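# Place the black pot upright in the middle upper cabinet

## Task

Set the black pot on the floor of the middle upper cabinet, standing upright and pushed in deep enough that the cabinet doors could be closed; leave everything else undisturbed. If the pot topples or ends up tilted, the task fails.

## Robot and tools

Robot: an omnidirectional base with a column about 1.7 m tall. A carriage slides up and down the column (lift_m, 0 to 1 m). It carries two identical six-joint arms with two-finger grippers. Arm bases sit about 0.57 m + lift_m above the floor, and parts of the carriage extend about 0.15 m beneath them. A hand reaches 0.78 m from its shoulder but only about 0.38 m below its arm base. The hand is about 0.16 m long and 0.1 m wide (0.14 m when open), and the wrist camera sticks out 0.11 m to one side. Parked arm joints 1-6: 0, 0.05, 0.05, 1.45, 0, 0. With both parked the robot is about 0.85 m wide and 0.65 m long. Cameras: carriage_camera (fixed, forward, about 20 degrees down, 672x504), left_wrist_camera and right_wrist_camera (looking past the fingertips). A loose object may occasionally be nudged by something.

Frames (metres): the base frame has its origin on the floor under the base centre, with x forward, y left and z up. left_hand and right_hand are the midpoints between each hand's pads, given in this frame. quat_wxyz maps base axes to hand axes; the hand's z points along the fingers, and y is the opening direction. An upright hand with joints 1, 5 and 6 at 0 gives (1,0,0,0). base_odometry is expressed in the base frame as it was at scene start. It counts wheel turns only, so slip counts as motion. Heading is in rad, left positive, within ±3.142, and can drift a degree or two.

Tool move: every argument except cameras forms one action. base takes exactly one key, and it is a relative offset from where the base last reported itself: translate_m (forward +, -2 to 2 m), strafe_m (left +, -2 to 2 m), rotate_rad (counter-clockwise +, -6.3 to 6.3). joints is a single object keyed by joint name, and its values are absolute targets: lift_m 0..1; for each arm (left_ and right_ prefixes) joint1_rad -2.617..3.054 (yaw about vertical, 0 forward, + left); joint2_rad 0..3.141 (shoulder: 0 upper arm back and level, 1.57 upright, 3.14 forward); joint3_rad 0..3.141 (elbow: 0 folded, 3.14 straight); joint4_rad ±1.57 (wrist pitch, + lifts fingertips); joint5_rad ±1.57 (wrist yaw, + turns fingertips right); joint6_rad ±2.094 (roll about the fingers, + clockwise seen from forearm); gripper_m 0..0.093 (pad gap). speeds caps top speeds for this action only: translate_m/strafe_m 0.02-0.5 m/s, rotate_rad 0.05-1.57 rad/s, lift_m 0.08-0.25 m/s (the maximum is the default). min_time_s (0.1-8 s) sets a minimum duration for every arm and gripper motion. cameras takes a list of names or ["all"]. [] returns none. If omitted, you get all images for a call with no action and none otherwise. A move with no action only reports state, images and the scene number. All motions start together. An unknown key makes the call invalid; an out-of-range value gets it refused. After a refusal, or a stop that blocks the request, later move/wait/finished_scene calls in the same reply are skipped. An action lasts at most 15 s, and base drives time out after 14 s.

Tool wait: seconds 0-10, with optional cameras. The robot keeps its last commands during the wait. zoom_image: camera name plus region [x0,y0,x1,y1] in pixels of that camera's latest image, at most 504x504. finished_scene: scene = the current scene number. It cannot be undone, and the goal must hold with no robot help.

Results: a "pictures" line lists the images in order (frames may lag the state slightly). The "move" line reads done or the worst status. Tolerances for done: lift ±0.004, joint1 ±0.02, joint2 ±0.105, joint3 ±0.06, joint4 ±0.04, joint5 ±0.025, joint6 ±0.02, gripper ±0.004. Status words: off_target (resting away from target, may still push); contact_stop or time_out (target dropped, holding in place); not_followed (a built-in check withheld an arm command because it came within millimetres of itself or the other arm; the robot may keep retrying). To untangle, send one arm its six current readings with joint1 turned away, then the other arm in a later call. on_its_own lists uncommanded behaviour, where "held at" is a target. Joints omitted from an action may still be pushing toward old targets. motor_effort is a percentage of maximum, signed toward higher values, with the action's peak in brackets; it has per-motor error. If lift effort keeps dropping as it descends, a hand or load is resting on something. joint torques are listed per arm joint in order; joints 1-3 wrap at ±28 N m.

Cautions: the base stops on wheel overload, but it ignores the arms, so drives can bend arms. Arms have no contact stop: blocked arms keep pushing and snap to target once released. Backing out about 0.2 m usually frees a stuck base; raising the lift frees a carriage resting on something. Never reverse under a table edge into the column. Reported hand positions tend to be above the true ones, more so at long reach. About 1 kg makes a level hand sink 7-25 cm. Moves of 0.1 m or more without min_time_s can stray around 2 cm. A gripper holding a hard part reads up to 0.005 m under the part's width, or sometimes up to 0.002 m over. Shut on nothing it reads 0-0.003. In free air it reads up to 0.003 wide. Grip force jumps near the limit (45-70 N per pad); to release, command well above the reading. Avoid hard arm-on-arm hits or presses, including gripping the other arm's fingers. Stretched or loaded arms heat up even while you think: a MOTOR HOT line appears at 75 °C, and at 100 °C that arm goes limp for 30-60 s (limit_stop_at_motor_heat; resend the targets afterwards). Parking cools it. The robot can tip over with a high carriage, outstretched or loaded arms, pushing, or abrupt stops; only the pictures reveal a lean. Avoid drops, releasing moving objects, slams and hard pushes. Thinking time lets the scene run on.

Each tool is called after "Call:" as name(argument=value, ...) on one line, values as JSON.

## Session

Call:
move()

Call:
zoom_image(camera="carriage_camera", region=[180, 150, 450, 320])

Scene clock: 0.00 s.
Joint torques (N m): no reading
base_odometry: x=+0.000 y=+0.000 heading=+0.000
base_status: not commanded
joint_positions: lift_m=+0.300 left_joint1_rad=+0.004 left_joint2_rad=+0.038 left_joint3_rad=+0.032 left_joint4_rad=+1.473 left_joint5_rad=+0.016 left_joint6_rad=-0.004 left_gripper_m=+0.09396 right_joint1_rad=-0.013 right_joint2_rad=+0.032 right_joint3_rad=+0.046 right_joint4_rad=+1.480 right_joint5_rad=-0.045 right_joint6_rad=-0.037 right_gripper_m=+0.09396
joint_status: not commanded
motor_effort: lift_m=+23 drive_wheels=-2
left_hand: x=+0.2496 y=+0.3008 z=+1.3008 quat_wxyz=(+0.999, +0.008, +0.052, +0.000) (m; base frame)
right_hand: x=+0.2417 y=-0.2960 z=+1.3045 quat_wxyz=(+0.999, -0.023, +0.038, -0.024) (m; base frame)
pictures: carriage_camera, left_wrist_camera, right_wrist_camera

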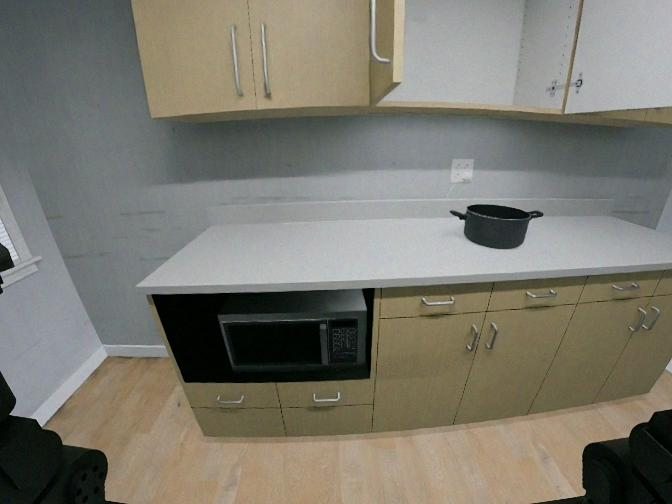

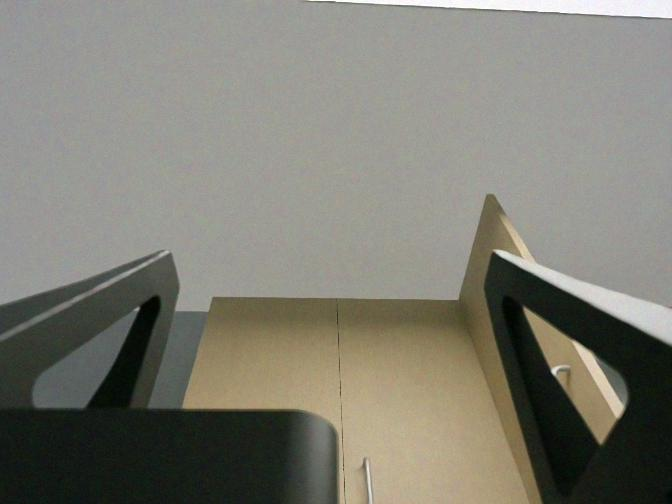

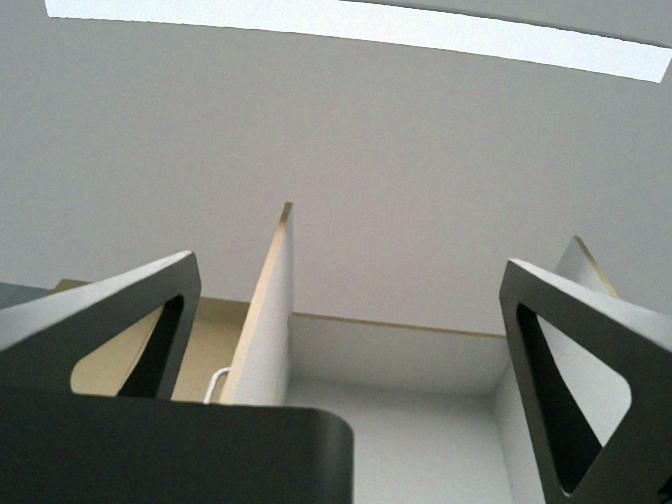

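Scaled by 1.867 from the camera's 672x504 image, which has a finer 960x720 frame.

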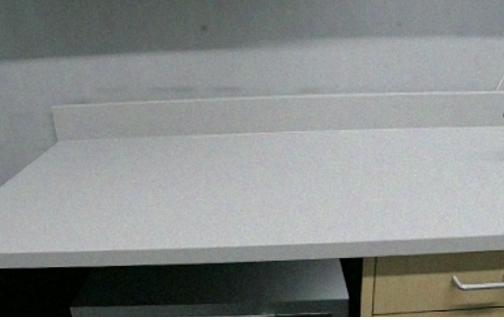

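Call:
move(base={"translate_m":-0.12}, joints={"lift_m":0.2})

Call:
move(base={"rotate_rad":0.078}, speeds={"rotate_rad":0.4}, joints={"left_joint4_rad":0.25,"right_joint4_rad":0.25,"left_joint6_rad":-1.22,"right_joint6_rad":1.22})

Call:
move(base={"strafe_m":-0.625}, speeds={"strafe_m":0.3})

Call:
move(joints={"lift_m":0.15,"left_joint1_rad":-0.33,"left_joint2_rad":2.0,"left_joint3_rad":1.75,"left_joint4_rad":0.27,"left_joint5_rad":-0.33,"right_joint1_rad":0.33,"right_joint2_rad":2.0,"right_joint3_rad":1.765,"right_joint4_rad":0.26,"right_joint5_rad":0.33}, min_time_s=3, cameras=["all"])

Call:
zoom_image(camera="carriage_camera", region=[200, 120, 480, 300])

Scene clock: 4.50 s.
Joint torques (N m): left_arm=[-0.02 4.6 5.39 -0.19 0 0.03] | right_arm=[-0.09 4.71 4.89 -0.39 0.03 -0.02]
move: done
base_odometry: x=-0.120 y=+0.000 heading=+0.000
base_status: done
joint_positions: lift_m=+0.200 left_joint1_rad=+0.004 left_joint2_rad=+0.038 left_joint3_rad=+0.032 left_joint4_rad=+1.473 left_joint5_rad=+0.016 left_joint6_rad=-0.004 left_gripper_m=+0.09396 right_joint1_rad=-0.013 right_joint2_rad=+0.032 right_joint3_rad=+0.046 right_joint4_rad=+1.481 right_joint5_rad=-0.045 right_joint6_rad=-0.037 right_gripper_m=+0.09396
joint_status: all done
motor_effort: lift_m=+21(22) drive_wheels=-3(7)
left_hand: x=+0.2494 y=+0.3008 z=+1.2011 quat_wxyz=(+0.999, +0.008, +0.051, +0.000) (m; base frame)
right_hand: x=+0.2414 y=-0.2959 z=+1.2047 quat_wxyz=(+0.999, -0.023, +0.037, -0.024) (m; base frame)

Scene clock: 6.20 s.
Joint torques (N m): left_arm=[-0.05 2.39 7.08 2.16 0.06 -0.03] | right_arm=[-0.14 2.63 6.39 1.86 -0.05 0.09]
move: done
base_odometry: x=-0.120 y=+0.000 heading=+0.078
base_status: done
joint_positions: lift_m=+0.200 left_joint1_rad=+0.004 left_joint2_rad=+0.038 left_joint3_rad=+0.032 left_joint4_rad=+0.252 left_joint5_rad=+0.016 left_joint6_rad=-1.208 left_gripper_m=+0.09398 right_joint1_rad=-0.013 right_joint2_rad=+0.032 right_joint3_rad=+0.046 right_joint4_rad=+0.249 right_joint5_rad=-0.045 right_joint6_rad=+1.205 right_gripper_m=+0.09396
joint_status: all done
motor_effort: lift_m=+21(21) drive_wheels=-5(7)
left_hand: x=+0.4626 y=+0.3017 z=+1.0166 quat_wxyz=(+0.647, -0.345, +0.509, -0.451) (m; base frame)
right_hand: x=+0.4602 y=-0.2988 z=+1.0238 quat_wxyz=(+0.649, +0.333, +0.509, +0.457) (m; base frame)

Scene clock: 9.87 s.
Joint torques (N m): left_arm=[-0.03 2.36 7.09 2.19 0.06 0] | right_arm=[-0.12 2.65 6.46 1.84 -0.01 0.07]
move: done
base_odometry: x=-0.072 y=-0.623 heading=+0.077
base_status: done
joint_positions: lift_m=+0.200 left_joint1_rad=+0.004 left_joint2_rad=+0.038 left_joint3_rad=+0.032 left_joint4_rad=+0.250 left_joint5_rad=+0.016 left_joint6_rad=-1.210 left_gripper_m=+0.09398 right_joint1_rad=-0.013 right_joint2_rad=+0.032 right_joint3_rad=+0.046 right_joint4_rad=+0.246 right_joint5_rad=-0.045 right_joint6_rad=+1.207 right_gripper_m=+0.09396
joint_status: not commanded
motor_effort: lift_m=+21(21) drive_wheels=-4(11)
left_hand: x=+0.4627 y=+0.3017 z=+1.0160 quat_wxyz=(+0.646, -0.346, +0.509, -0.451) (m; base frame)
right_hand: x=+0.4604 y=-0.2988 z=+1.0229 quat_wxyz=(+0.648, +0.334, +0.510, +0.457) (m; base frame)

Scene clock: 13.17 s.
Joint torques (N m): left_arm=[-0.5 -13.46 9.8 2.54 -0.11 0] | right_arm=[0.34 -12.15 9.16 2.09 0.18 0.05]
move: done
base_odometry: x=-0.072 y=-0.623 heading=+0.077
base_status: not commanded
joint_positions: lift_m=+0.150 left_joint1_rad=-0.325 left_joint2_rad=+1.999 left_joint3_rad=+1.718 left_joint4_rad=+0.248 left_joint5_rad=-0.315 left_joint6_rad=-1.211 left_gripper_m=+0.09398 right_joint1_rad=+0.325 right_joint2_rad=+2.000 right_joint3_rad=+1.728 right_joint4_rad=+0.245 right_joint5_rad=+0.314 right_joint6_rad=+1.208 right_gripper_m=+0.09396
joint_status: all done
motor_effort: lift_m=+21(22) drive_wheels=-4(5)
left_hand: x=+0.8262 y=+0.1561 z=+1.0599 quat_wxyz=(+0.572, -0.403, +0.594, -0.396) (m; base frame)
right_hand: x=+0.8266 y=-0.1560 z=+1.0633 quat_wxyz=(+0.574, +0.401, +0.593, +0.397) (m; base frame)
pictures: carriage_camera, left_wrist_camera, right_wrist_camera

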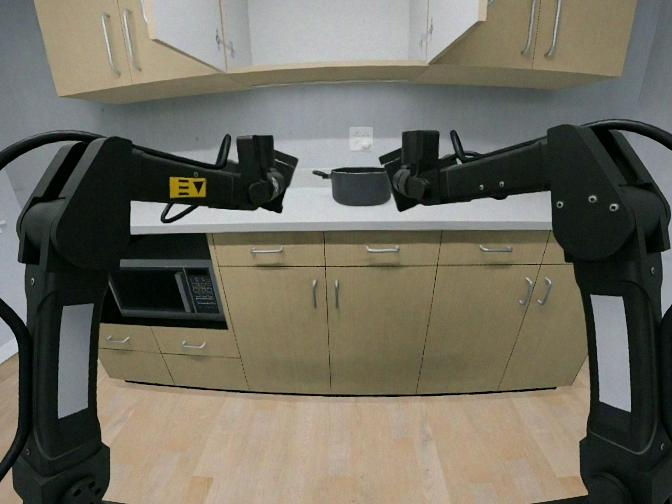

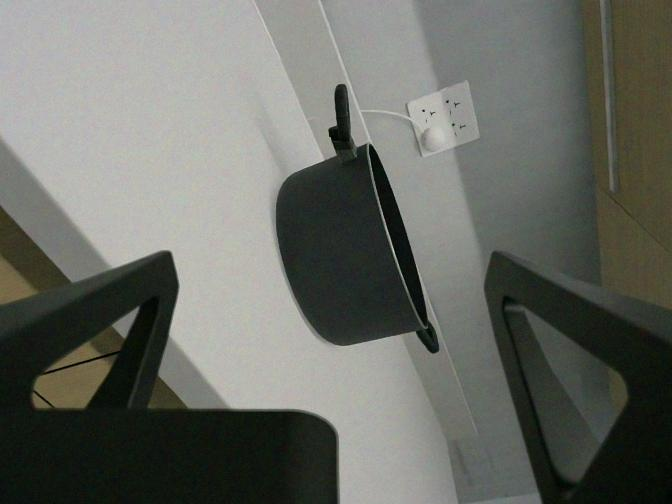

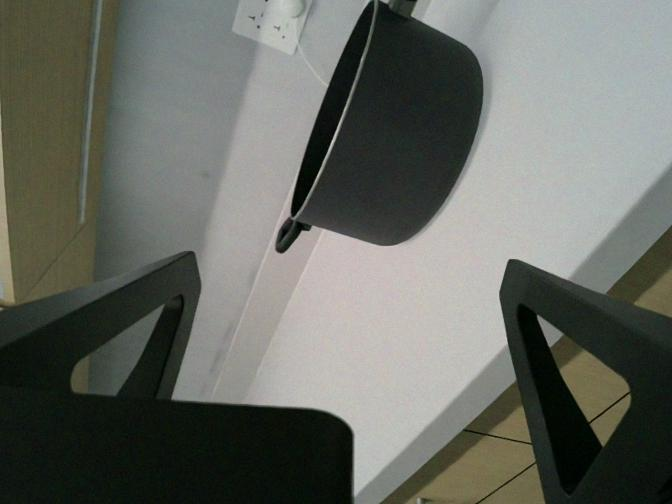

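Scaled by 1.800 from the camera's 672x504 image, which has a finer 960x720 frame.

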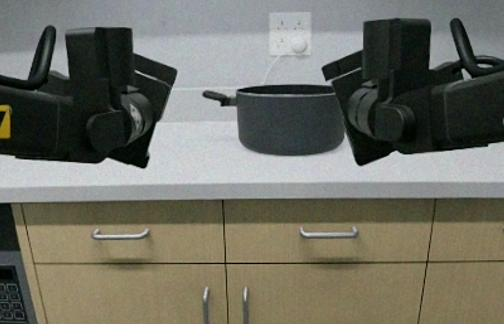

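Call:
move(base={"strafe_m":-0.1}, speeds={"strafe_m":0.2}, joints={"lift_m":0.115})

Call:
move(base={"translate_m":0.18}, speeds={"translate_m":0.15}, cameras=["all"])

Call:
zoom_image(camera="carriage_camera", region=[250, 120, 420, 240])

Scene clock: 15.50 s.
Joint torques (N m): left_arm=[-0.1 -14.94 8.69 2.48 -0.07 0] | right_arm=[0.28 -13.79 8.16 2.08 0.15 0.07]
move: done
base_odometry: x=-0.064 y=-0.723 heading=+0.077
base_status: done
joint_positions: lift_m=+0.115 left_joint1_rad=-0.330 left_joint2_rad=+2.013 left_joint3_rad=+1.730 left_joint4_rad=+0.253 left_joint5_rad=-0.320 left_joint6_rad=-1.211 left_gripper_m=+0.09398 right_joint1_rad=+0.326 right_joint2_rad=+2.014 right_joint3_rad=+1.741 right_joint4_rad=+0.244 right_joint5_rad=+0.318 right_joint6_rad=+1.208 right_gripper_m=+0.09396
joint_status: all done
motor_effort: lift_m=+21(22) drive_wheels=-4(9)
left_hand: x=+0.8286 y=+0.1529 z=+1.0235 quat_wxyz=(+0.573, -0.402, +0.594, -0.397) (m; base frame)
right_hand: x=+0.8296 y=-0.1549 z=+1.0261 quat_wxyz=(+0.574, +0.402, +0.593, +0.396) (m; base frame)

Scene clock: 17.70 s.
Joint torques (N m): left_arm=[-0.13 -14.93 8.69 2.47 -0.08 0] | right_arm=[0.2 -13.76 8.14 2.05 0.14 0.04]
move: done
base_odometry: x=+0.115 y=-0.710 heading=+0.077
base_status: done
joint_positions: lift_m=+0.115 left_joint1_rad=-0.330 left_joint2_rad=+2.013 left_joint3_rad=+1.730 left_joint4_rad=+0.253 left_joint5_rad=-0.320 left_joint6_rad=-1.211 left_gripper_m=+0.09398 right_joint1_rad=+0.327 right_joint2_rad=+2.014 right_joint3_rad=+1.741 right_joint4_rad=+0.245 right_joint5_rad=+0.318 right_joint6_rad=+1.208 right_gripper_m=+0.09396
joint_status: not commanded
motor_effort: lift_m=+21(21) drive_wheels=-4(9)
left_hand: x=+0.8286 y=+0.1529 z=+1.0236 quat_wxyz=(+0.573, -0.402, +0.594, -0.397) (m; base frame)
right_hand: x=+0.8295 y=-0.1544 z=+1.0263 quat_wxyz=(+0.574, +0.402, +0.593, +0.396) (m; base frame)
pictures: carriage_camera, left_wrist_camera, right_wrist_camera

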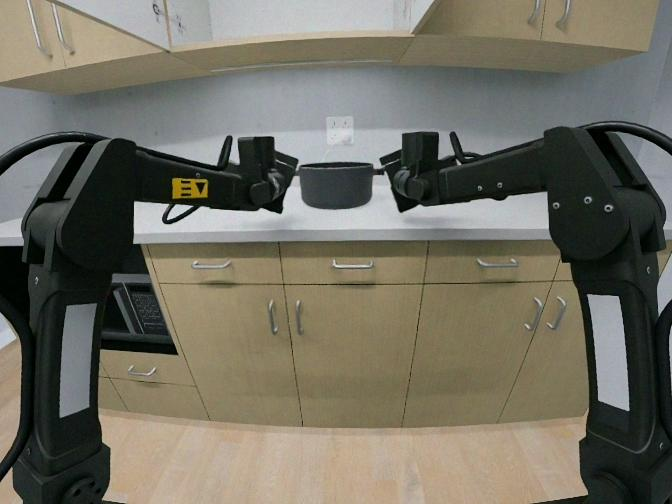

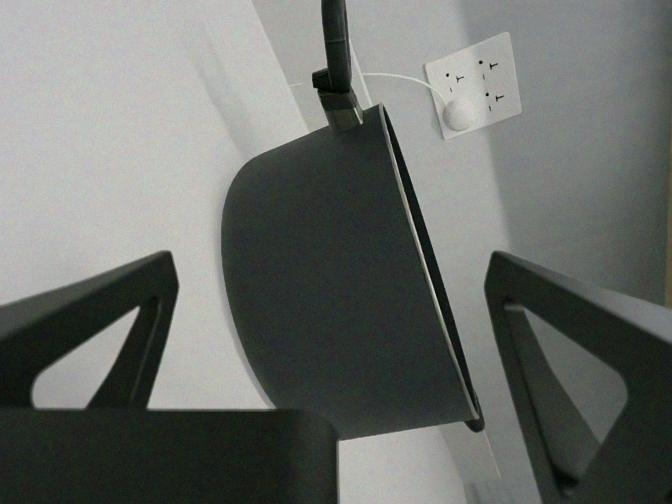

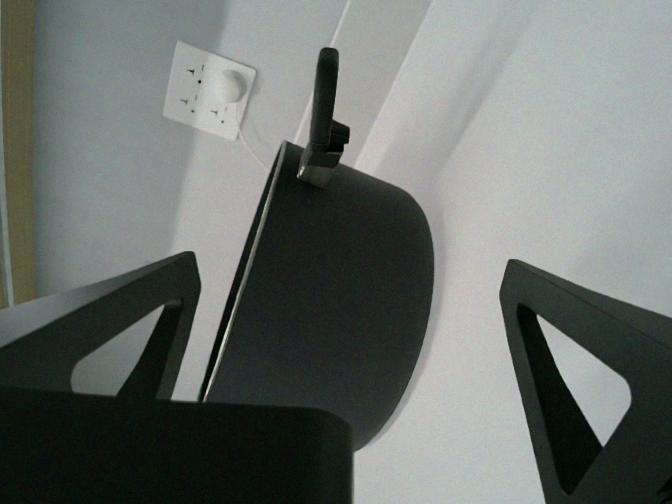

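Scaled by 2.965 from the camera's 672x504 image, which has a finer 960x720 frame.

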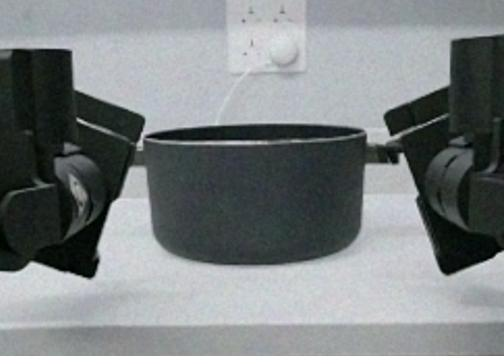

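Call:
move(base={"strafe_m":0.012}, joints={"lift_m":0.122})

Call:
move(base={"translate_m":0.08}, speeds={"translate_m":0.1}, cameras=["all"])

Call:
zoom_image(camera="carriage_camera", region=[250, 120, 420, 240])

Scene clock: 19.90 s.
Joint torques (N m): left_arm=[-0.17 -15.01 8.65 2.42 -0.05 0.02] | right_arm=[0.1 -13.82 7.97 2.03 0.13 0.07]
move: done
base_odometry: x=+0.114 y=-0.698 heading=+0.076
base_status: done
joint_positions: lift_m=+0.122 left_joint1_rad=-0.328 left_joint2_rad=+2.014 left_joint3_rad=+1.731 left_joint4_rad=+0.258 left_joint5_rad=-0.321 left_joint6_rad=-1.211 left_gripper_m=+0.09398 right_joint1_rad=+0.330 right_joint2_rad=+2.014 right_joint3_rad=+1.743 right_joint4_rad=+0.248 right_joint5_rad=+0.320 right_joint6_rad=+1.208 right_gripper_m=+0.09396
joint_status: all done
motor_effort: lift_m=+24(28) drive_wheels=+1(7)
left_hand: x=+0.8292 y=+0.1541 z=+1.0312 quat_wxyz=(+0.574, -0.403, +0.591, -0.397) (m; base frame)
right_hand: x=+0.8290 y=-0.1526 z=+1.0348 quat_wxyz=(+0.575, +0.401, +0.592, +0.398) (m; base frame)

Scene clock: 21.47 s.
Joint torques (N m): left_arm=[-0.16 -15.05 8.55 2.42 -0.06 0.01] | right_arm=[-0.17 -13.78 8.01 2.05 0.14 0.04]
move: done
base_odometry: x=+0.194 y=-0.691 heading=+0.077
base_status: done
joint_positions: lift_m=+0.122 left_joint1_rad=-0.330 left_joint2_rad=+2.014 left_joint3_rad=+1.731 left_joint4_rad=+0.258 left_joint5_rad=-0.321 left_joint6_rad=-1.211 left_gripper_m=+0.09398 right_joint1_rad=+0.330 right_joint2_rad=+2.014 right_joint3_rad=+1.743 right_joint4_rad=+0.248 right_joint5_rad=+0.320 right_joint6_rad=+1.208 right_gripper_m=+0.09396
joint_status: not commanded
motor_effort: lift_m=+24(24) drive_wheels=-5(10)
left_hand: x=+0.8290 y=+0.1534 z=+1.0312 quat_wxyz=(+0.574, -0.402, +0.592, -0.398) (m; base frame)
right_hand: x=+0.8290 y=-0.1526 z=+1.0348 quat_wxyz=(+0.575, +0.401, +0.592, +0.398) (m; base frame)
pictures: carriage_camera, left_wrist_camera, right_wrist_camera

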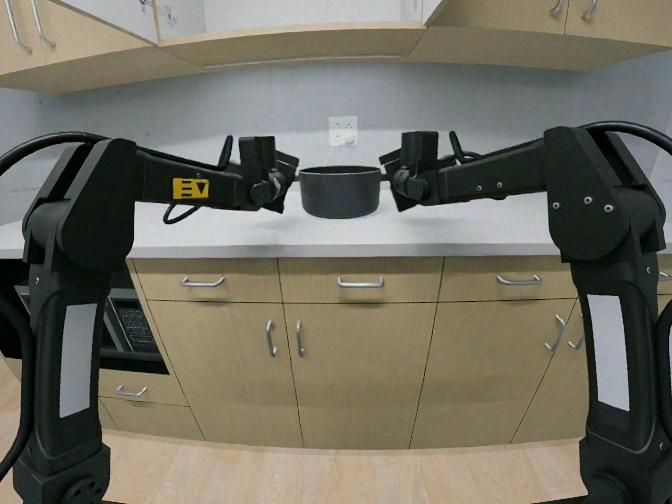

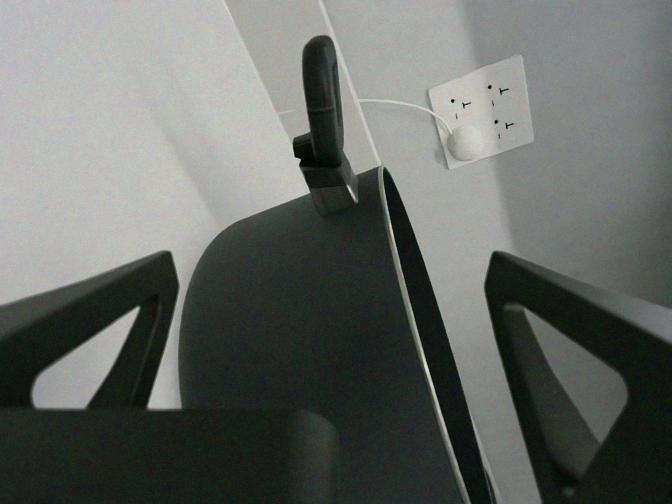

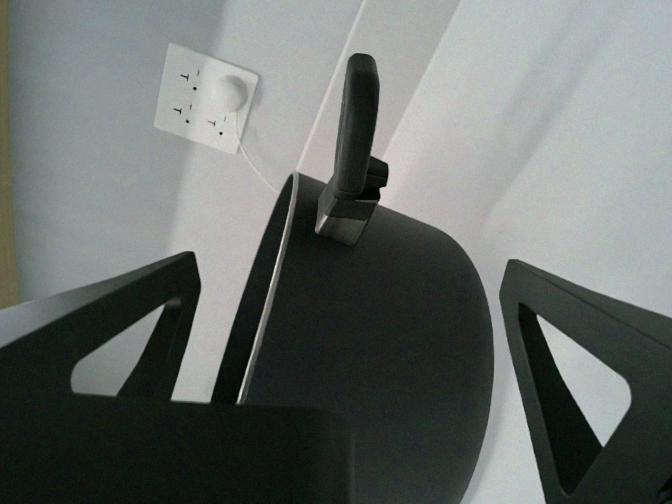

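Scaled by 2.965 from the camera's 672x504 image, which has a finer 960x720 frame.

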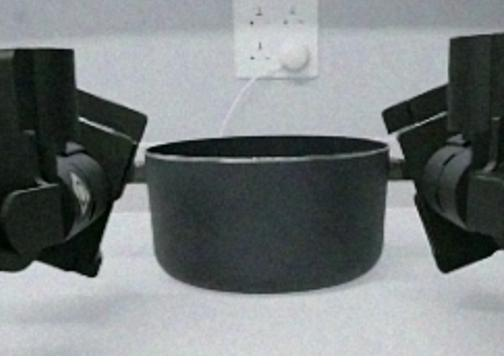

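Call:
move(base={"translate_m":0.075}, speeds={"translate_m":0.1}, joints={"lift_m":0.118}, cameras=["left_wrist_camera","right_wrist_camera"])

Scene clock: 23.33 s.
Joint torques (N m): left_arm=[-0.03 -15.08 8.61 2.46 -0.07 -0.01] | right_arm=[-0.13 -13.79 7.91 2.04 0.1 0.06]
move: done
base_odometry: x=+0.269 y=-0.685 heading=+0.077
base_status: done
joint_positions: lift_m=+0.118 left_joint1_rad=-0.330 left_joint2_rad=+2.014 left_joint3_rad=+1.731 left_joint4_rad=+0.256 left_joint5_rad=-0.321 left_joint6_rad=-1.211 left_gripper_m=+0.09398 right_joint1_rad=+0.331 right_joint2_rad=+2.014 right_joint3_rad=+1.743 right_joint4_rad=+0.246 right_joint5_rad=+0.320 right_joint6_rad=+1.208 right_gripper_m=+0.09396
joint_status: all done
motor_effort: lift_m=+20(21) drive_wheels=-5(9)
left_hand: x=+0.8290 y=+0.1534 z=+1.0272 quat_wxyz=(+0.574, -0.403, +0.592, -0.397) (m; base frame)
right_hand: x=+0.8289 y=-0.1524 z=+1.0308 quat_wxyz=(+0.575, +0.401, +0.593, +0.398) (m; base frame)
pictures: left_wrist_camera, right_wrist_camera

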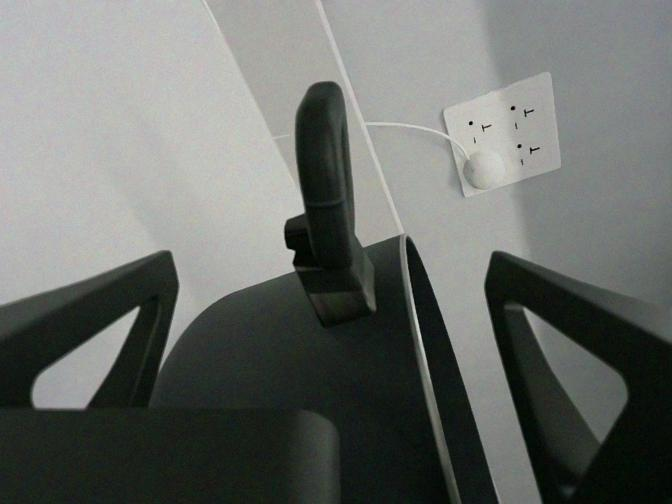

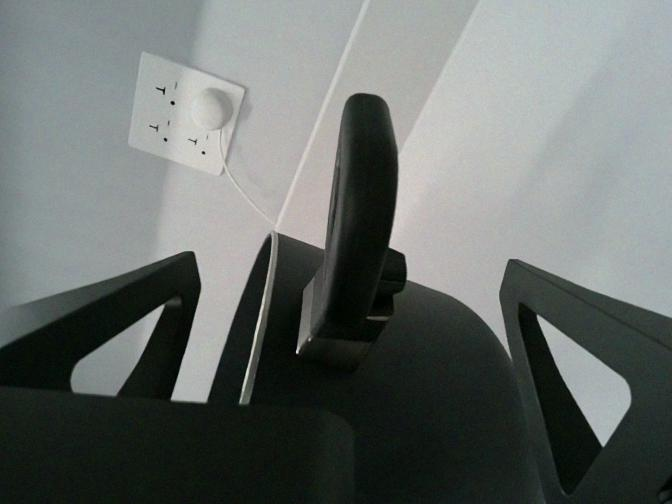

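Call:
move(base={"translate_m":0.052}, speeds={"translate_m":0.08}, cameras=["all"])

Scene clock: 25.07 s.
Joint torques (N m): left_arm=[-0.23 -15.05 8.59 2.46 0 0.03] | right_arm=[-0.09 -13.78 8.02 2.06 0.1 0.04]
move: done
base_odometry: x=+0.321 y=-0.681 heading=+0.078
base_status: done
joint_positions: lift_m=+0.118 left_joint1_rad=-0.329 left_joint2_rad=+2.014 left_joint3_rad=+1.731 left_joint4_rad=+0.256 left_joint5_rad=-0.326 left_joint6_rad=-1.214 left_gripper_m=+0.09398 right_joint1_rad=+0.330 right_joint2_rad=+2.014 right_joint3_rad=+1.743 right_joint4_rad=+0.248 right_joint5_rad=+0.321 right_joint6_rad=+1.210 right_gripper_m=+0.09396
joint_status: not commanded
motor_effort: lift_m=+20(20) drive_wheels=-5(10)
left_hand: x=+0.8291 y=+0.1548 z=+1.0272 quat_wxyz=(+0.575, -0.405, +0.591, -0.396) (m; base frame)
right_hand: x=+0.8291 y=-0.1531 z=+1.0312 quat_wxyz=(+0.575, +0.402, +0.591, +0.398) (m; base frame)
pictures: carriage_camera, left_wrist_camera, right_wrist_camera

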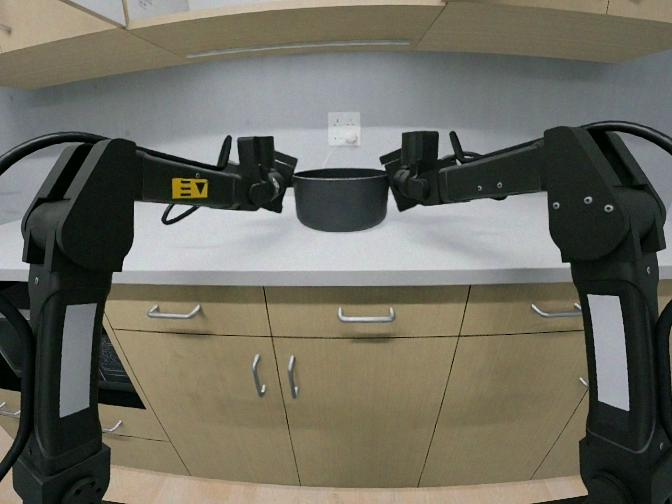

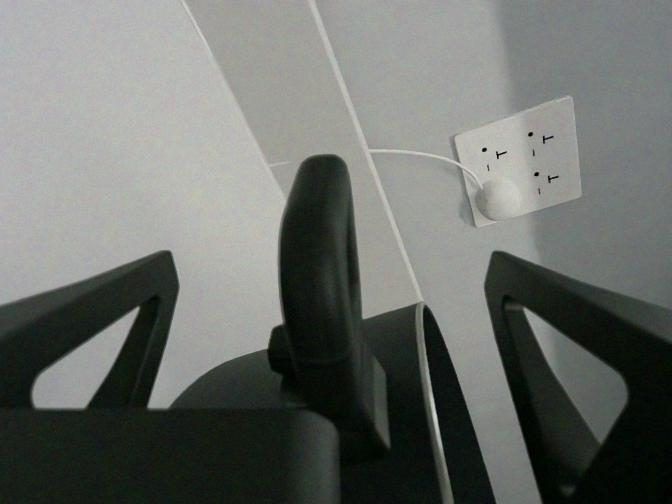

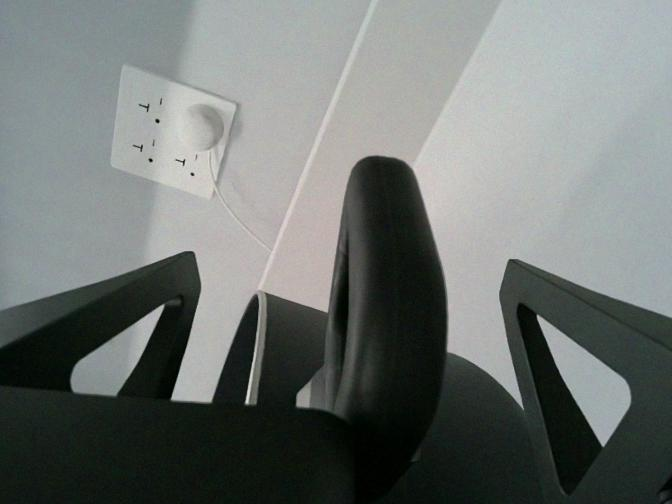

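Call:
move(base={"translate_m":0.012}, speeds={"translate_m":0.08}, joints={"lift_m":0.112})

Call:
move(joints={"left_gripper_m":0.03,"right_gripper_m":0.03}, min_time_s=2)

Call:
move(joints={"left_gripper_m":0.008,"right_gripper_m":0.008}, min_time_s=3, cameras=["all"])

Scene clock: 26.53 s.
Joint torques (N m): left_arm=[-0.47 -15.04 8.59 2.35 0.04 0.07] | right_arm=[-0.01 -13.56 8.02 1.83 0.05 -0.03]
move: done
base_odometry: x=+0.333 y=-0.680 heading=+0.078
base_status: done
joint_positions: lift_m=+0.112 left_joint1_rad=-0.325 left_joint2_rad=+2.014 left_joint3_rad=+1.731 left_joint4_rad=+0.264 left_joint5_rad=-0.331 left_joint6_rad=-1.217 left_gripper_m=+0.09398 right_joint1_rad=+0.328 right_joint2_rad=+2.013 right_joint3_rad=+1.743 right_joint4_rad=+0.266 right_joint5_rad=+0.325 right_joint6_rad=+1.216 right_gripper_m=+0.09396
joint_status: all done
motor_effort: lift_m=+20(21) drive_wheels=-6(9)
left_hand: x=+0.8297 y=+0.1577 z=+1.0232 quat_wxyz=(+0.577, -0.408, +0.585, -0.397) (m; base frame)
right_hand: x=+0.8291 y=-0.1550 z=+1.0305 quat_wxyz=(+0.579, +0.403, +0.582, +0.404) (m; base frame)

Scene clock: 28.83 s.
Joint torques (N m): left_arm=[-0.79 -15.06 8.13 2.23 0.19 0.42] | right_arm=[0.68 -13.57 7.65 1.8 -0.19 -0.33]
move: done
base_odometry: x=+0.333 y=-0.680 heading=+0.078
base_status: not commanded
joint_positions: lift_m=+0.112 left_joint1_rad=-0.323 left_joint2_rad=+2.014 left_joint3_rad=+1.736 left_joint4_rad=+0.274 left_joint5_rad=-0.346 left_joint6_rad=-1.248 left_gripper_m=+0.03015 right_joint1_rad=+0.321 right_joint2_rad=+2.013 right_joint3_rad=+1.748 right_joint4_rad=+0.269 right_joint5_rad=+0.347 right_joint6_rad=+1.244 right_gripper_m=+0.03013
joint_status: all done
motor_effort: lift_m=+20(20) drive_wheels=+0(6)
left_hand: x=+0.8301 y=+0.1619 z=+1.0280 quat_wxyz=(+0.578, -0.420, +0.570, -0.405) (m; base frame)
right_hand: x=+0.8301 y=-0.1630 z=+1.0334 quat_wxyz=(+0.581, +0.419, +0.568, +0.406) (m; base frame)

Scene clock: 32.13 s.
Joint torques (N m): left_arm=[-0.96 -15.01 8.17 2.36 0.18 0.4] | right_arm=[0.79 -13.61 7.65 1.94 -0.19 -0.43]
move: off_target
base_odometry: x=+0.333 y=-0.680 heading=+0.078
base_status: not commanded
joint_positions: lift_m=+0.112 left_joint1_rad=-0.321 left_joint2_rad=+2.014 left_joint3_rad=+1.736 left_joint4_rad=+0.263 left_joint5_rad=-0.346 left_joint6_rad=-1.246 left_gripper_m=+0.02224 right_joint1_rad=+0.319 right_joint2_rad=+2.013 right_joint3_rad=+1.748 right_joint4_rad=+0.256 right_joint5_rad=+0.348 right_joint6_rad=+1.249 right_gripper_m=+0.02093
joint_status: left_gripper_m off_target (ended at +0.02226, target +0.00800); right_gripper_m off_target (ended at +0.02096, target +0.00800)
motor_effort: lift_m=+20(20) drive_wheels=+0(1)
left_hand: x=+0.8304 y=+0.1630 z=+1.0254 quat_wxyz=(+0.576, -0.421, +0.574, -0.401) (m; base frame)
right_hand: x=+0.8303 y=-0.1642 z=+1.0303 quat_wxyz=(+0.578, +0.423, +0.571, +0.403) (m; base frame)
pictures: carriage_camera, left_wrist_camera, right_wrist_camera

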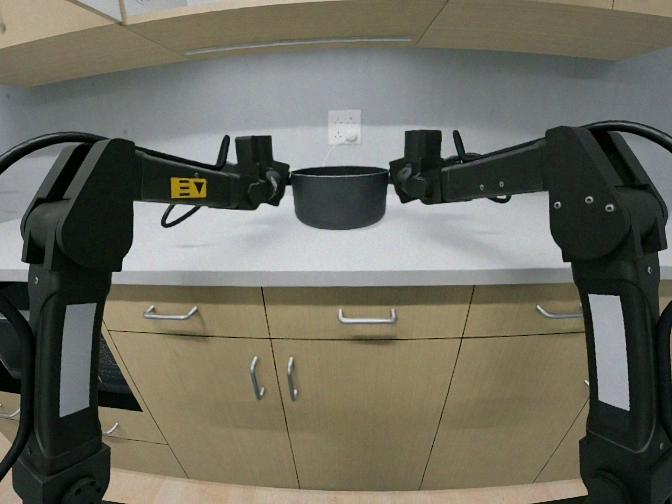

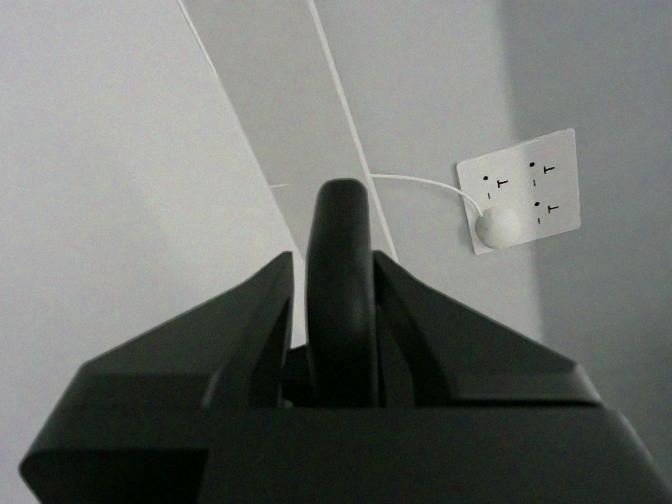

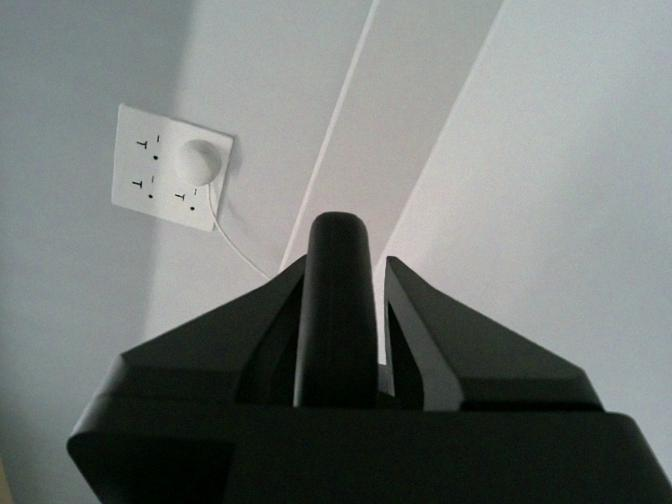

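Call:
move(joints={"lift_m":0.17}, speeds={"lift_m":0.08})

Call:
move(joints={"lift_m":0.24,"left_joint4_rad":0.41,"right_joint4_rad":0.4}, min_time_s=1, speeds={"lift_m":0.08})

Call:
move(base={"translate_m":-0.55}, speeds={"translate_m":0.2})

Call:
move(joints={"lift_m":0.79}, speeds={"lift_m":0.2}, cameras=["all"])

Scene clock: 34.20 s.
Joint torques (N m): left_arm=[-1.21 -17.84 9.1 3.51 0.06 0.61] | right_arm=[1.16 -16.4 8.1 3.23 -0.11 -0.87]
move: done
base_odometry: x=+0.333 y=-0.680 heading=+0.078
base_status: not commanded
joint_positions: lift_m=+0.169 left_joint1_rad=-0.318 left_joint2_rad=+2.039 left_joint3_rad=+1.725 left_joint4_rad=+0.163 left_joint5_rad=-0.337 left_joint6_rad=-1.266 left_gripper_m=+0.02203 right_joint1_rad=+0.314 right_joint2_rad=+2.037 right_joint3_rad=+1.742 right_joint4_rad=+0.141 right_joint5_rad=+0.344 right_joint6_rad=+1.290 right_gripper_m=+0.02093
joint_status: all done
motor_effort: lift_m=+25(28) drive_wheels=+1(5)
left_hand: x=+0.8334 y=+0.1622 z=+1.0389 quat_wxyz=(+0.542, -0.439, +0.615, -0.368) (m; base frame)
right_hand: x=+0.8336 y=-0.1657 z=+1.0432 quat_wxyz=(+0.539, +0.449, +0.609, +0.371) (m; base frame)

Scene clock: 35.53 s.
Joint torques (N m): left_arm=[-1.31 -18.4 9.37 3.9 0.1 0.43] | right_arm=[1.26 -16.98 8.2 3.63 -0.12 -0.66]
move: off_target
base_odometry: x=+0.333 y=-0.680 heading=+0.078
base_status: not commanded
joint_positions: lift_m=+0.240 left_joint1_rad=-0.317 left_joint2_rad=+2.045 left_joint3_rad=+1.722 left_joint4_rad=+0.265 left_joint5_rad=-0.339 left_joint6_rad=-1.250 left_gripper_m=+0.02199 right_joint1_rad=+0.314 right_joint2_rad=+2.043 right_joint3_rad=+1.739 right_joint4_rad=+0.247 right_joint5_rad=+0.342 right_joint6_rad=+1.273 right_gripper_m=+0.02091
joint_status: left_joint4_rad off_target (ended at +0.265, target +0.410); right_joint4_rad off_target (ended at +0.246, target +0.400); the others done
motor_effort: lift_m=+25(29) drive_wheels=+1(5)
left_hand: x=+0.8368 y=+0.1622 z=+1.1280 quat_wxyz=(+0.566, -0.426, +0.588, -0.391) (m; base frame)
right_hand: x=+0.8372 y=-0.1648 z=+1.1326 quat_wxyz=(+0.563, +0.434, +0.582, +0.395) (m; base frame)

Scene clock: 39.37 s.
Joint torques (N m): left_arm=[-1.37 -18.44 9.39 3.89 0.11 0.42] | right_arm=[1.37 -16.95 8.27 3.59 -0.13 -0.7]
move: done
base_odometry: x=-0.216 y=-0.723 heading=+0.078
base_status: done
joint_positions: lift_m=+0.240 left_joint1_rad=-0.316 left_joint2_rad=+2.045 left_joint3_rad=+1.722 left_joint4_rad=+0.265 left_joint5_rad=-0.339 left_joint6_rad=-1.249 left_gripper_m=+0.02199 right_joint1_rad=+0.313 right_joint2_rad=+2.043 right_joint3_rad=+1.739 right_joint4_rad=+0.247 right_joint5_rad=+0.342 right_joint6_rad=+1.273 right_gripper_m=+0.02091
joint_status: not commanded
motor_effort: lift_m=+25(25) drive_wheels=-3(12)
left_hand: x=+0.8369 y=+0.1627 z=+1.1280 quat_wxyz=(+0.566, -0.426, +0.588, -0.390) (m; base frame)
right_hand: x=+0.8374 y=-0.1650 z=+1.1325 quat_wxyz=(+0.563, +0.434, +0.582, +0.395) (m; base frame)

Scene clock: 42.77 s.
Joint torques (N m): left_arm=[-1.5 -19.84 10.13 3.79 0.1 0.44] | right_arm=[1.42 -18.24 8.98 3.49 -0.12 -0.66]
move: done
base_odometry: x=-0.216 y=-0.723 heading=+0.078
base_status: not commanded
joint_positions: lift_m=+0.790 left_joint1_rad=-0.315 left_joint2_rad=+2.058 left_joint3_rad=+1.715 left_joint4_rad=+0.276 left_joint5_rad=-0.339 left_joint6_rad=-1.250 left_gripper_m=+0.02199 right_joint1_rad=+0.312 right_joint2_rad=+2.055 right_joint3_rad=+1.731 right_joint4_rad=+0.257 right_joint5_rad=+0.342 right_joint6_rad=+1.272 right_gripper_m=+0.02091
joint_status: all done
motor_effort: lift_m=+24(29) drive_wheels=-3(4)
left_hand: x=+0.8393 y=+0.1624 z=+1.6692 quat_wxyz=(+0.564, -0.427, +0.591, -0.388) (m; base frame)
right_hand: x=+0.8396 y=-0.1653 z=+1.6739 quat_wxyz=(+0.561, +0.436, +0.585, +0.391) (m; base frame)
pictures: carriage_camera, left_wrist_camera, right_wrist_camera

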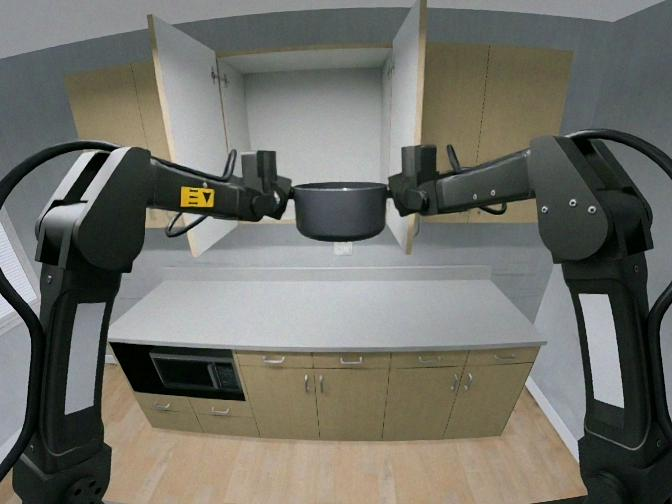

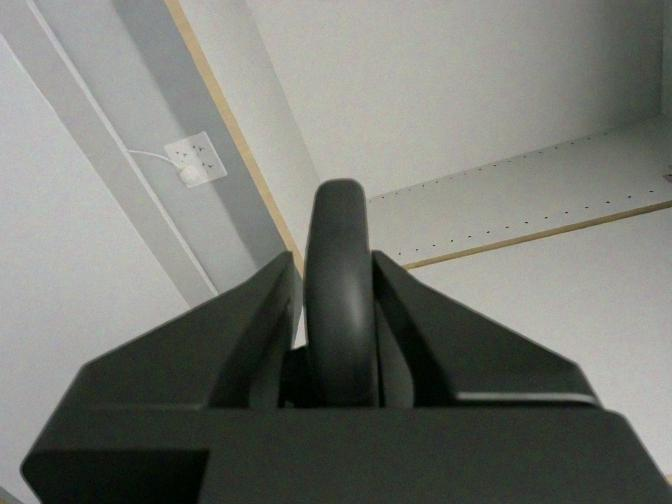

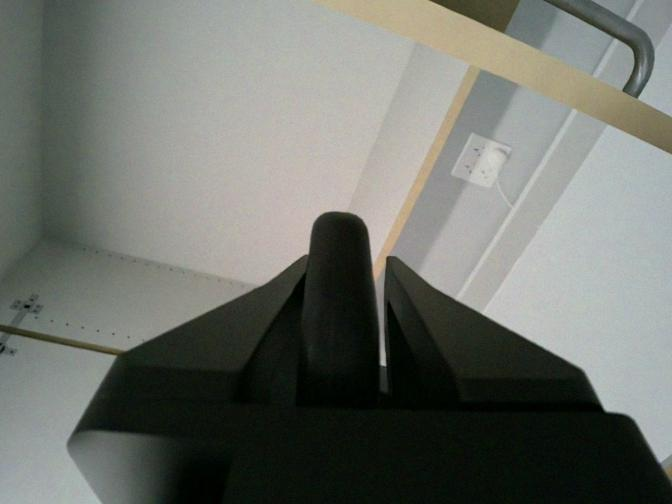

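Call:
move(base={"strafe_m":0.125}, speeds={"strafe_m":0.15})

Call:
move(base={"translate_m":0.4}, speeds={"translate_m":0.2}, cameras=["carriage_camera"])

Call:
zoom_image(camera="carriage_camera", region=[180, 130, 500, 380])

Scene clock: 45.40 s.
Joint torques (N m): left_arm=[-1.65 -19.86 10.1 3.79 0.1 0.44] | right_arm=[1.35 -18.32 8.96 3.48 -0.11 -0.69]
move: done
base_odometry: x=-0.226 y=-0.598 heading=+0.079
base_status: done
joint_positions: lift_m=+0.790 left_joint1_rad=-0.313 left_joint2_rad=+2.058 left_joint3_rad=+1.715 left_joint4_rad=+0.276 left_joint5_rad=-0.338 left_joint6_rad=-1.250 left_gripper_m=+0.02197 right_joint1_rad=+0.313 right_joint2_rad=+2.055 right_joint3_rad=+1.731 right_joint4_rad=+0.257 right_joint5_rad=+0.342 right_joint6_rad=+1.272 right_gripper_m=+0.02091
joint_status: not commanded
motor_effort: lift_m=+25(25) drive_wheels=-4(9)
left_hand: x=+0.8396 y=+0.1634 z=+1.6692 quat_wxyz=(+0.564, -0.428, +0.590, -0.387) (m; base frame)
right_hand: x=+0.8395 y=-0.1648 z=+1.6739 quat_wxyz=(+0.561, +0.436, +0.585, +0.392) (m; base frame)

Scene clock: 48.50 s.
Joint torques (N m): left_arm=[-1.65 -19.82 10.09 3.85 0.1 0.44] | right_arm=[1.28 -18.3 8.91 3.5 -0.11 -0.66]
move: done
base_odometry: x=+0.173 y=-0.566 heading=+0.079
base_status: done
joint_positions: lift_m=+0.790 left_joint1_rad=-0.313 left_joint2_rad=+2.058 left_joint3_rad=+1.715 left_joint4_rad=+0.274 left_joint5_rad=-0.338 left_joint6_rad=-1.250 left_gripper_m=+0.02197 right_joint1_rad=+0.313 right_joint2_rad=+2.055 right_joint3_rad=+1.731 right_joint4_rad=+0.254 right_joint5_rad=+0.342 right_joint6_rad=+1.272 right_gripper_m=+0.02091
joint_status: not commanded
motor_effort: lift_m=+24(25) drive_wheels=-7(11)
left_hand: x=+0.8396 y=+0.1634 z=+1.6686 quat_wxyz=(+0.564, -0.428, +0.591, -0.387) (m; base frame)
right_hand: x=+0.8395 y=-0.1648 z=+1.6732 quat_wxyz=(+0.560, +0.436, +0.586, +0.391) (m; base frame)
pictures: carriage_camera

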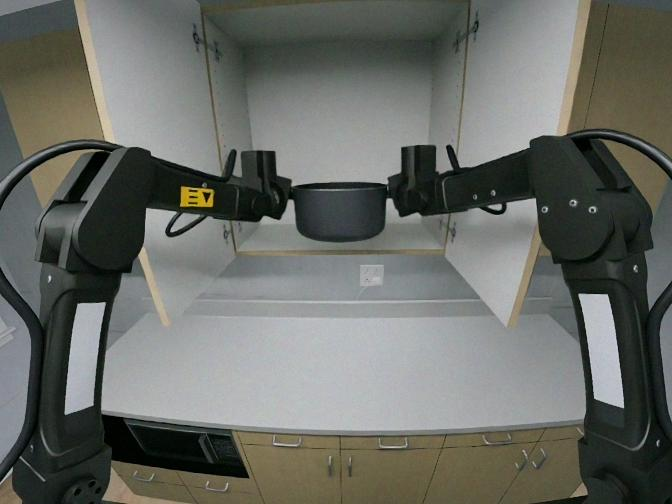

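Scaled by 1.575 from the camera's 672x504 image, which has a finer 960x720 frame.

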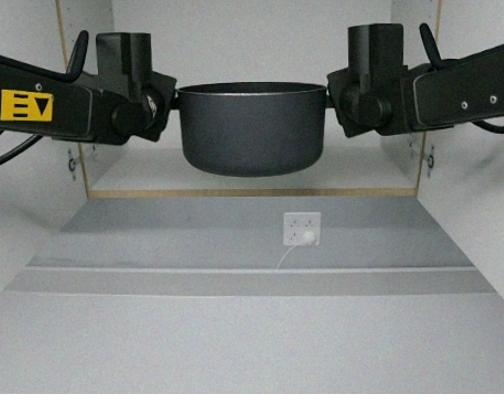

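Call:
move(base={"translate_m":0.24}, speeds={"translate_m":0.12})

Call:
move(base={"translate_m":0.07}, speeds={"translate_m":0.08}, joints={"lift_m":0.73}, cameras=["all"])

Call:
zoom_image(camera="carriage_camera", region=[180, 130, 500, 380])

Scene clock: 52.20 s.
Joint torques (N m): left_arm=[-1.59 -19.84 10.21 3.83 0.07 0.43] | right_arm=[1.32 -18.35 8.92 3.52 -0.11 -0.65]
move: done
base_odometry: x=+0.412 y=-0.547 heading=+0.080
base_status: done
joint_positions: lift_m=+0.790 left_joint1_rad=-0.313 left_joint2_rad=+2.058 left_joint3_rad=+1.715 left_joint4_rad=+0.273 left_joint5_rad=-0.338 left_joint6_rad=-1.250 left_gripper_m=+0.02197 right_joint1_rad=+0.313 right_joint2_rad=+2.055 right_joint3_rad=+1.731 right_joint4_rad=+0.253 right_joint5_rad=+0.342 right_joint6_rad=+1.272 right_gripper_m=+0.02091
joint_status: not commanded
motor_effort: lift_m=+24(25) drive_wheels=-5(12)
left_hand: x=+0.8396 y=+0.1634 z=+1.6685 quat_wxyz=(+0.564, -0.428, +0.591, -0.387) (m; base frame)
right_hand: x=+0.8395 y=-0.1648 z=+1.6731 quat_wxyz=(+0.560, +0.436, +0.586, +0.391) (m; base frame)

Scene clock: 53.70 s.
Joint torques (N m): left_arm=[-1.66 -20.44 10.37 3.88 0.07 0.47] | right_arm=[1.35 -18.96 9.14 3.58 -0.1 -0.74]
move: done
base_odometry: x=+0.482 y=-0.541 heading=+0.081
base_status: done
joint_positions: lift_m=+0.730 left_joint1_rad=-0.313 left_joint2_rad=+2.063 left_joint3_rad=+1.711 left_joint4_rad=+0.270 left_joint5_rad=-0.337 left_joint6_rad=-1.254 left_gripper_m=+0.02197 right_joint1_rad=+0.312 right_joint2_rad=+2.062 right_joint3_rad=+1.728 right_joint4_rad=+0.251 right_joint5_rad=+0.342 right_joint6_rad=+1.279 right_gripper_m=+0.02091
joint_status: all done
motor_effort: lift_m=+23(24) drive_wheels=-6(11)
left_hand: x=+0.8403 y=+0.1629 z=+1.6029 quat_wxyz=(+0.560, -0.430, +0.595, -0.384) (m; base frame)
right_hand: x=+0.8407 y=-0.1649 z=+1.6073 quat_wxyz=(+0.557, +0.439, +0.588, +0.389) (m; base frame)
pictures: carriage_camera, left_wrist_camera, right_wrist_camera

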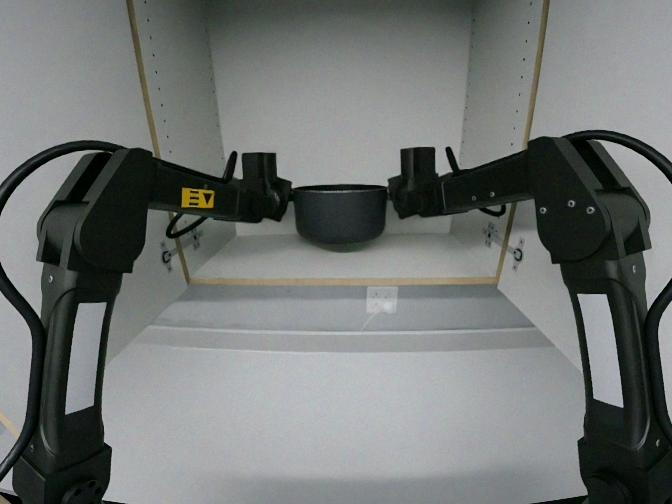

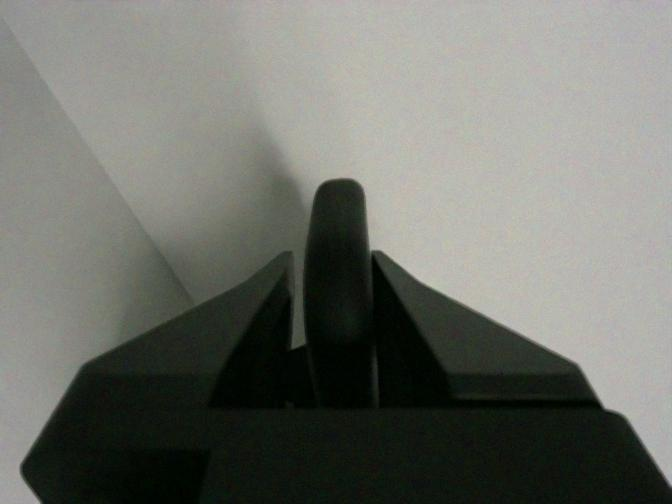

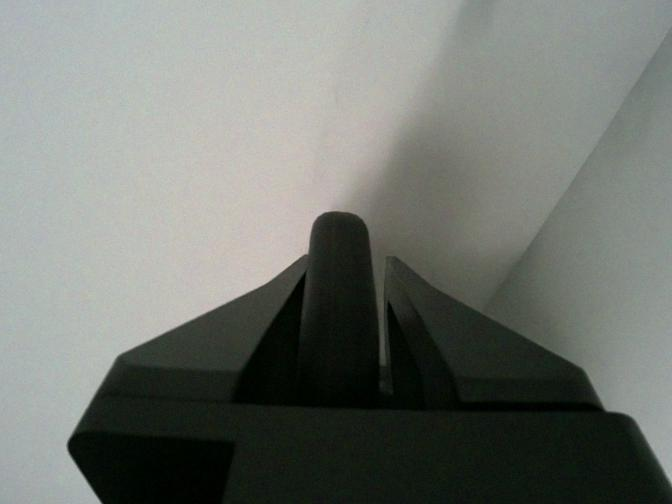

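Scaled by 1.575 from the camera's 672x504 image, which has a finer 960x720 frame.

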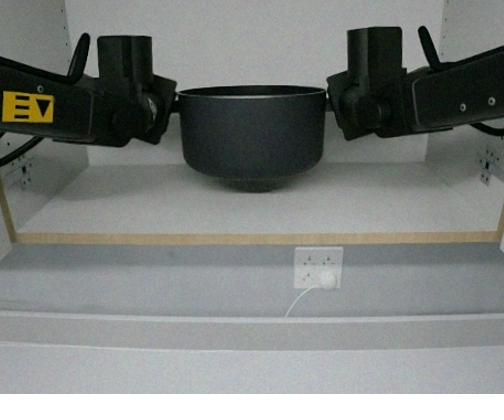

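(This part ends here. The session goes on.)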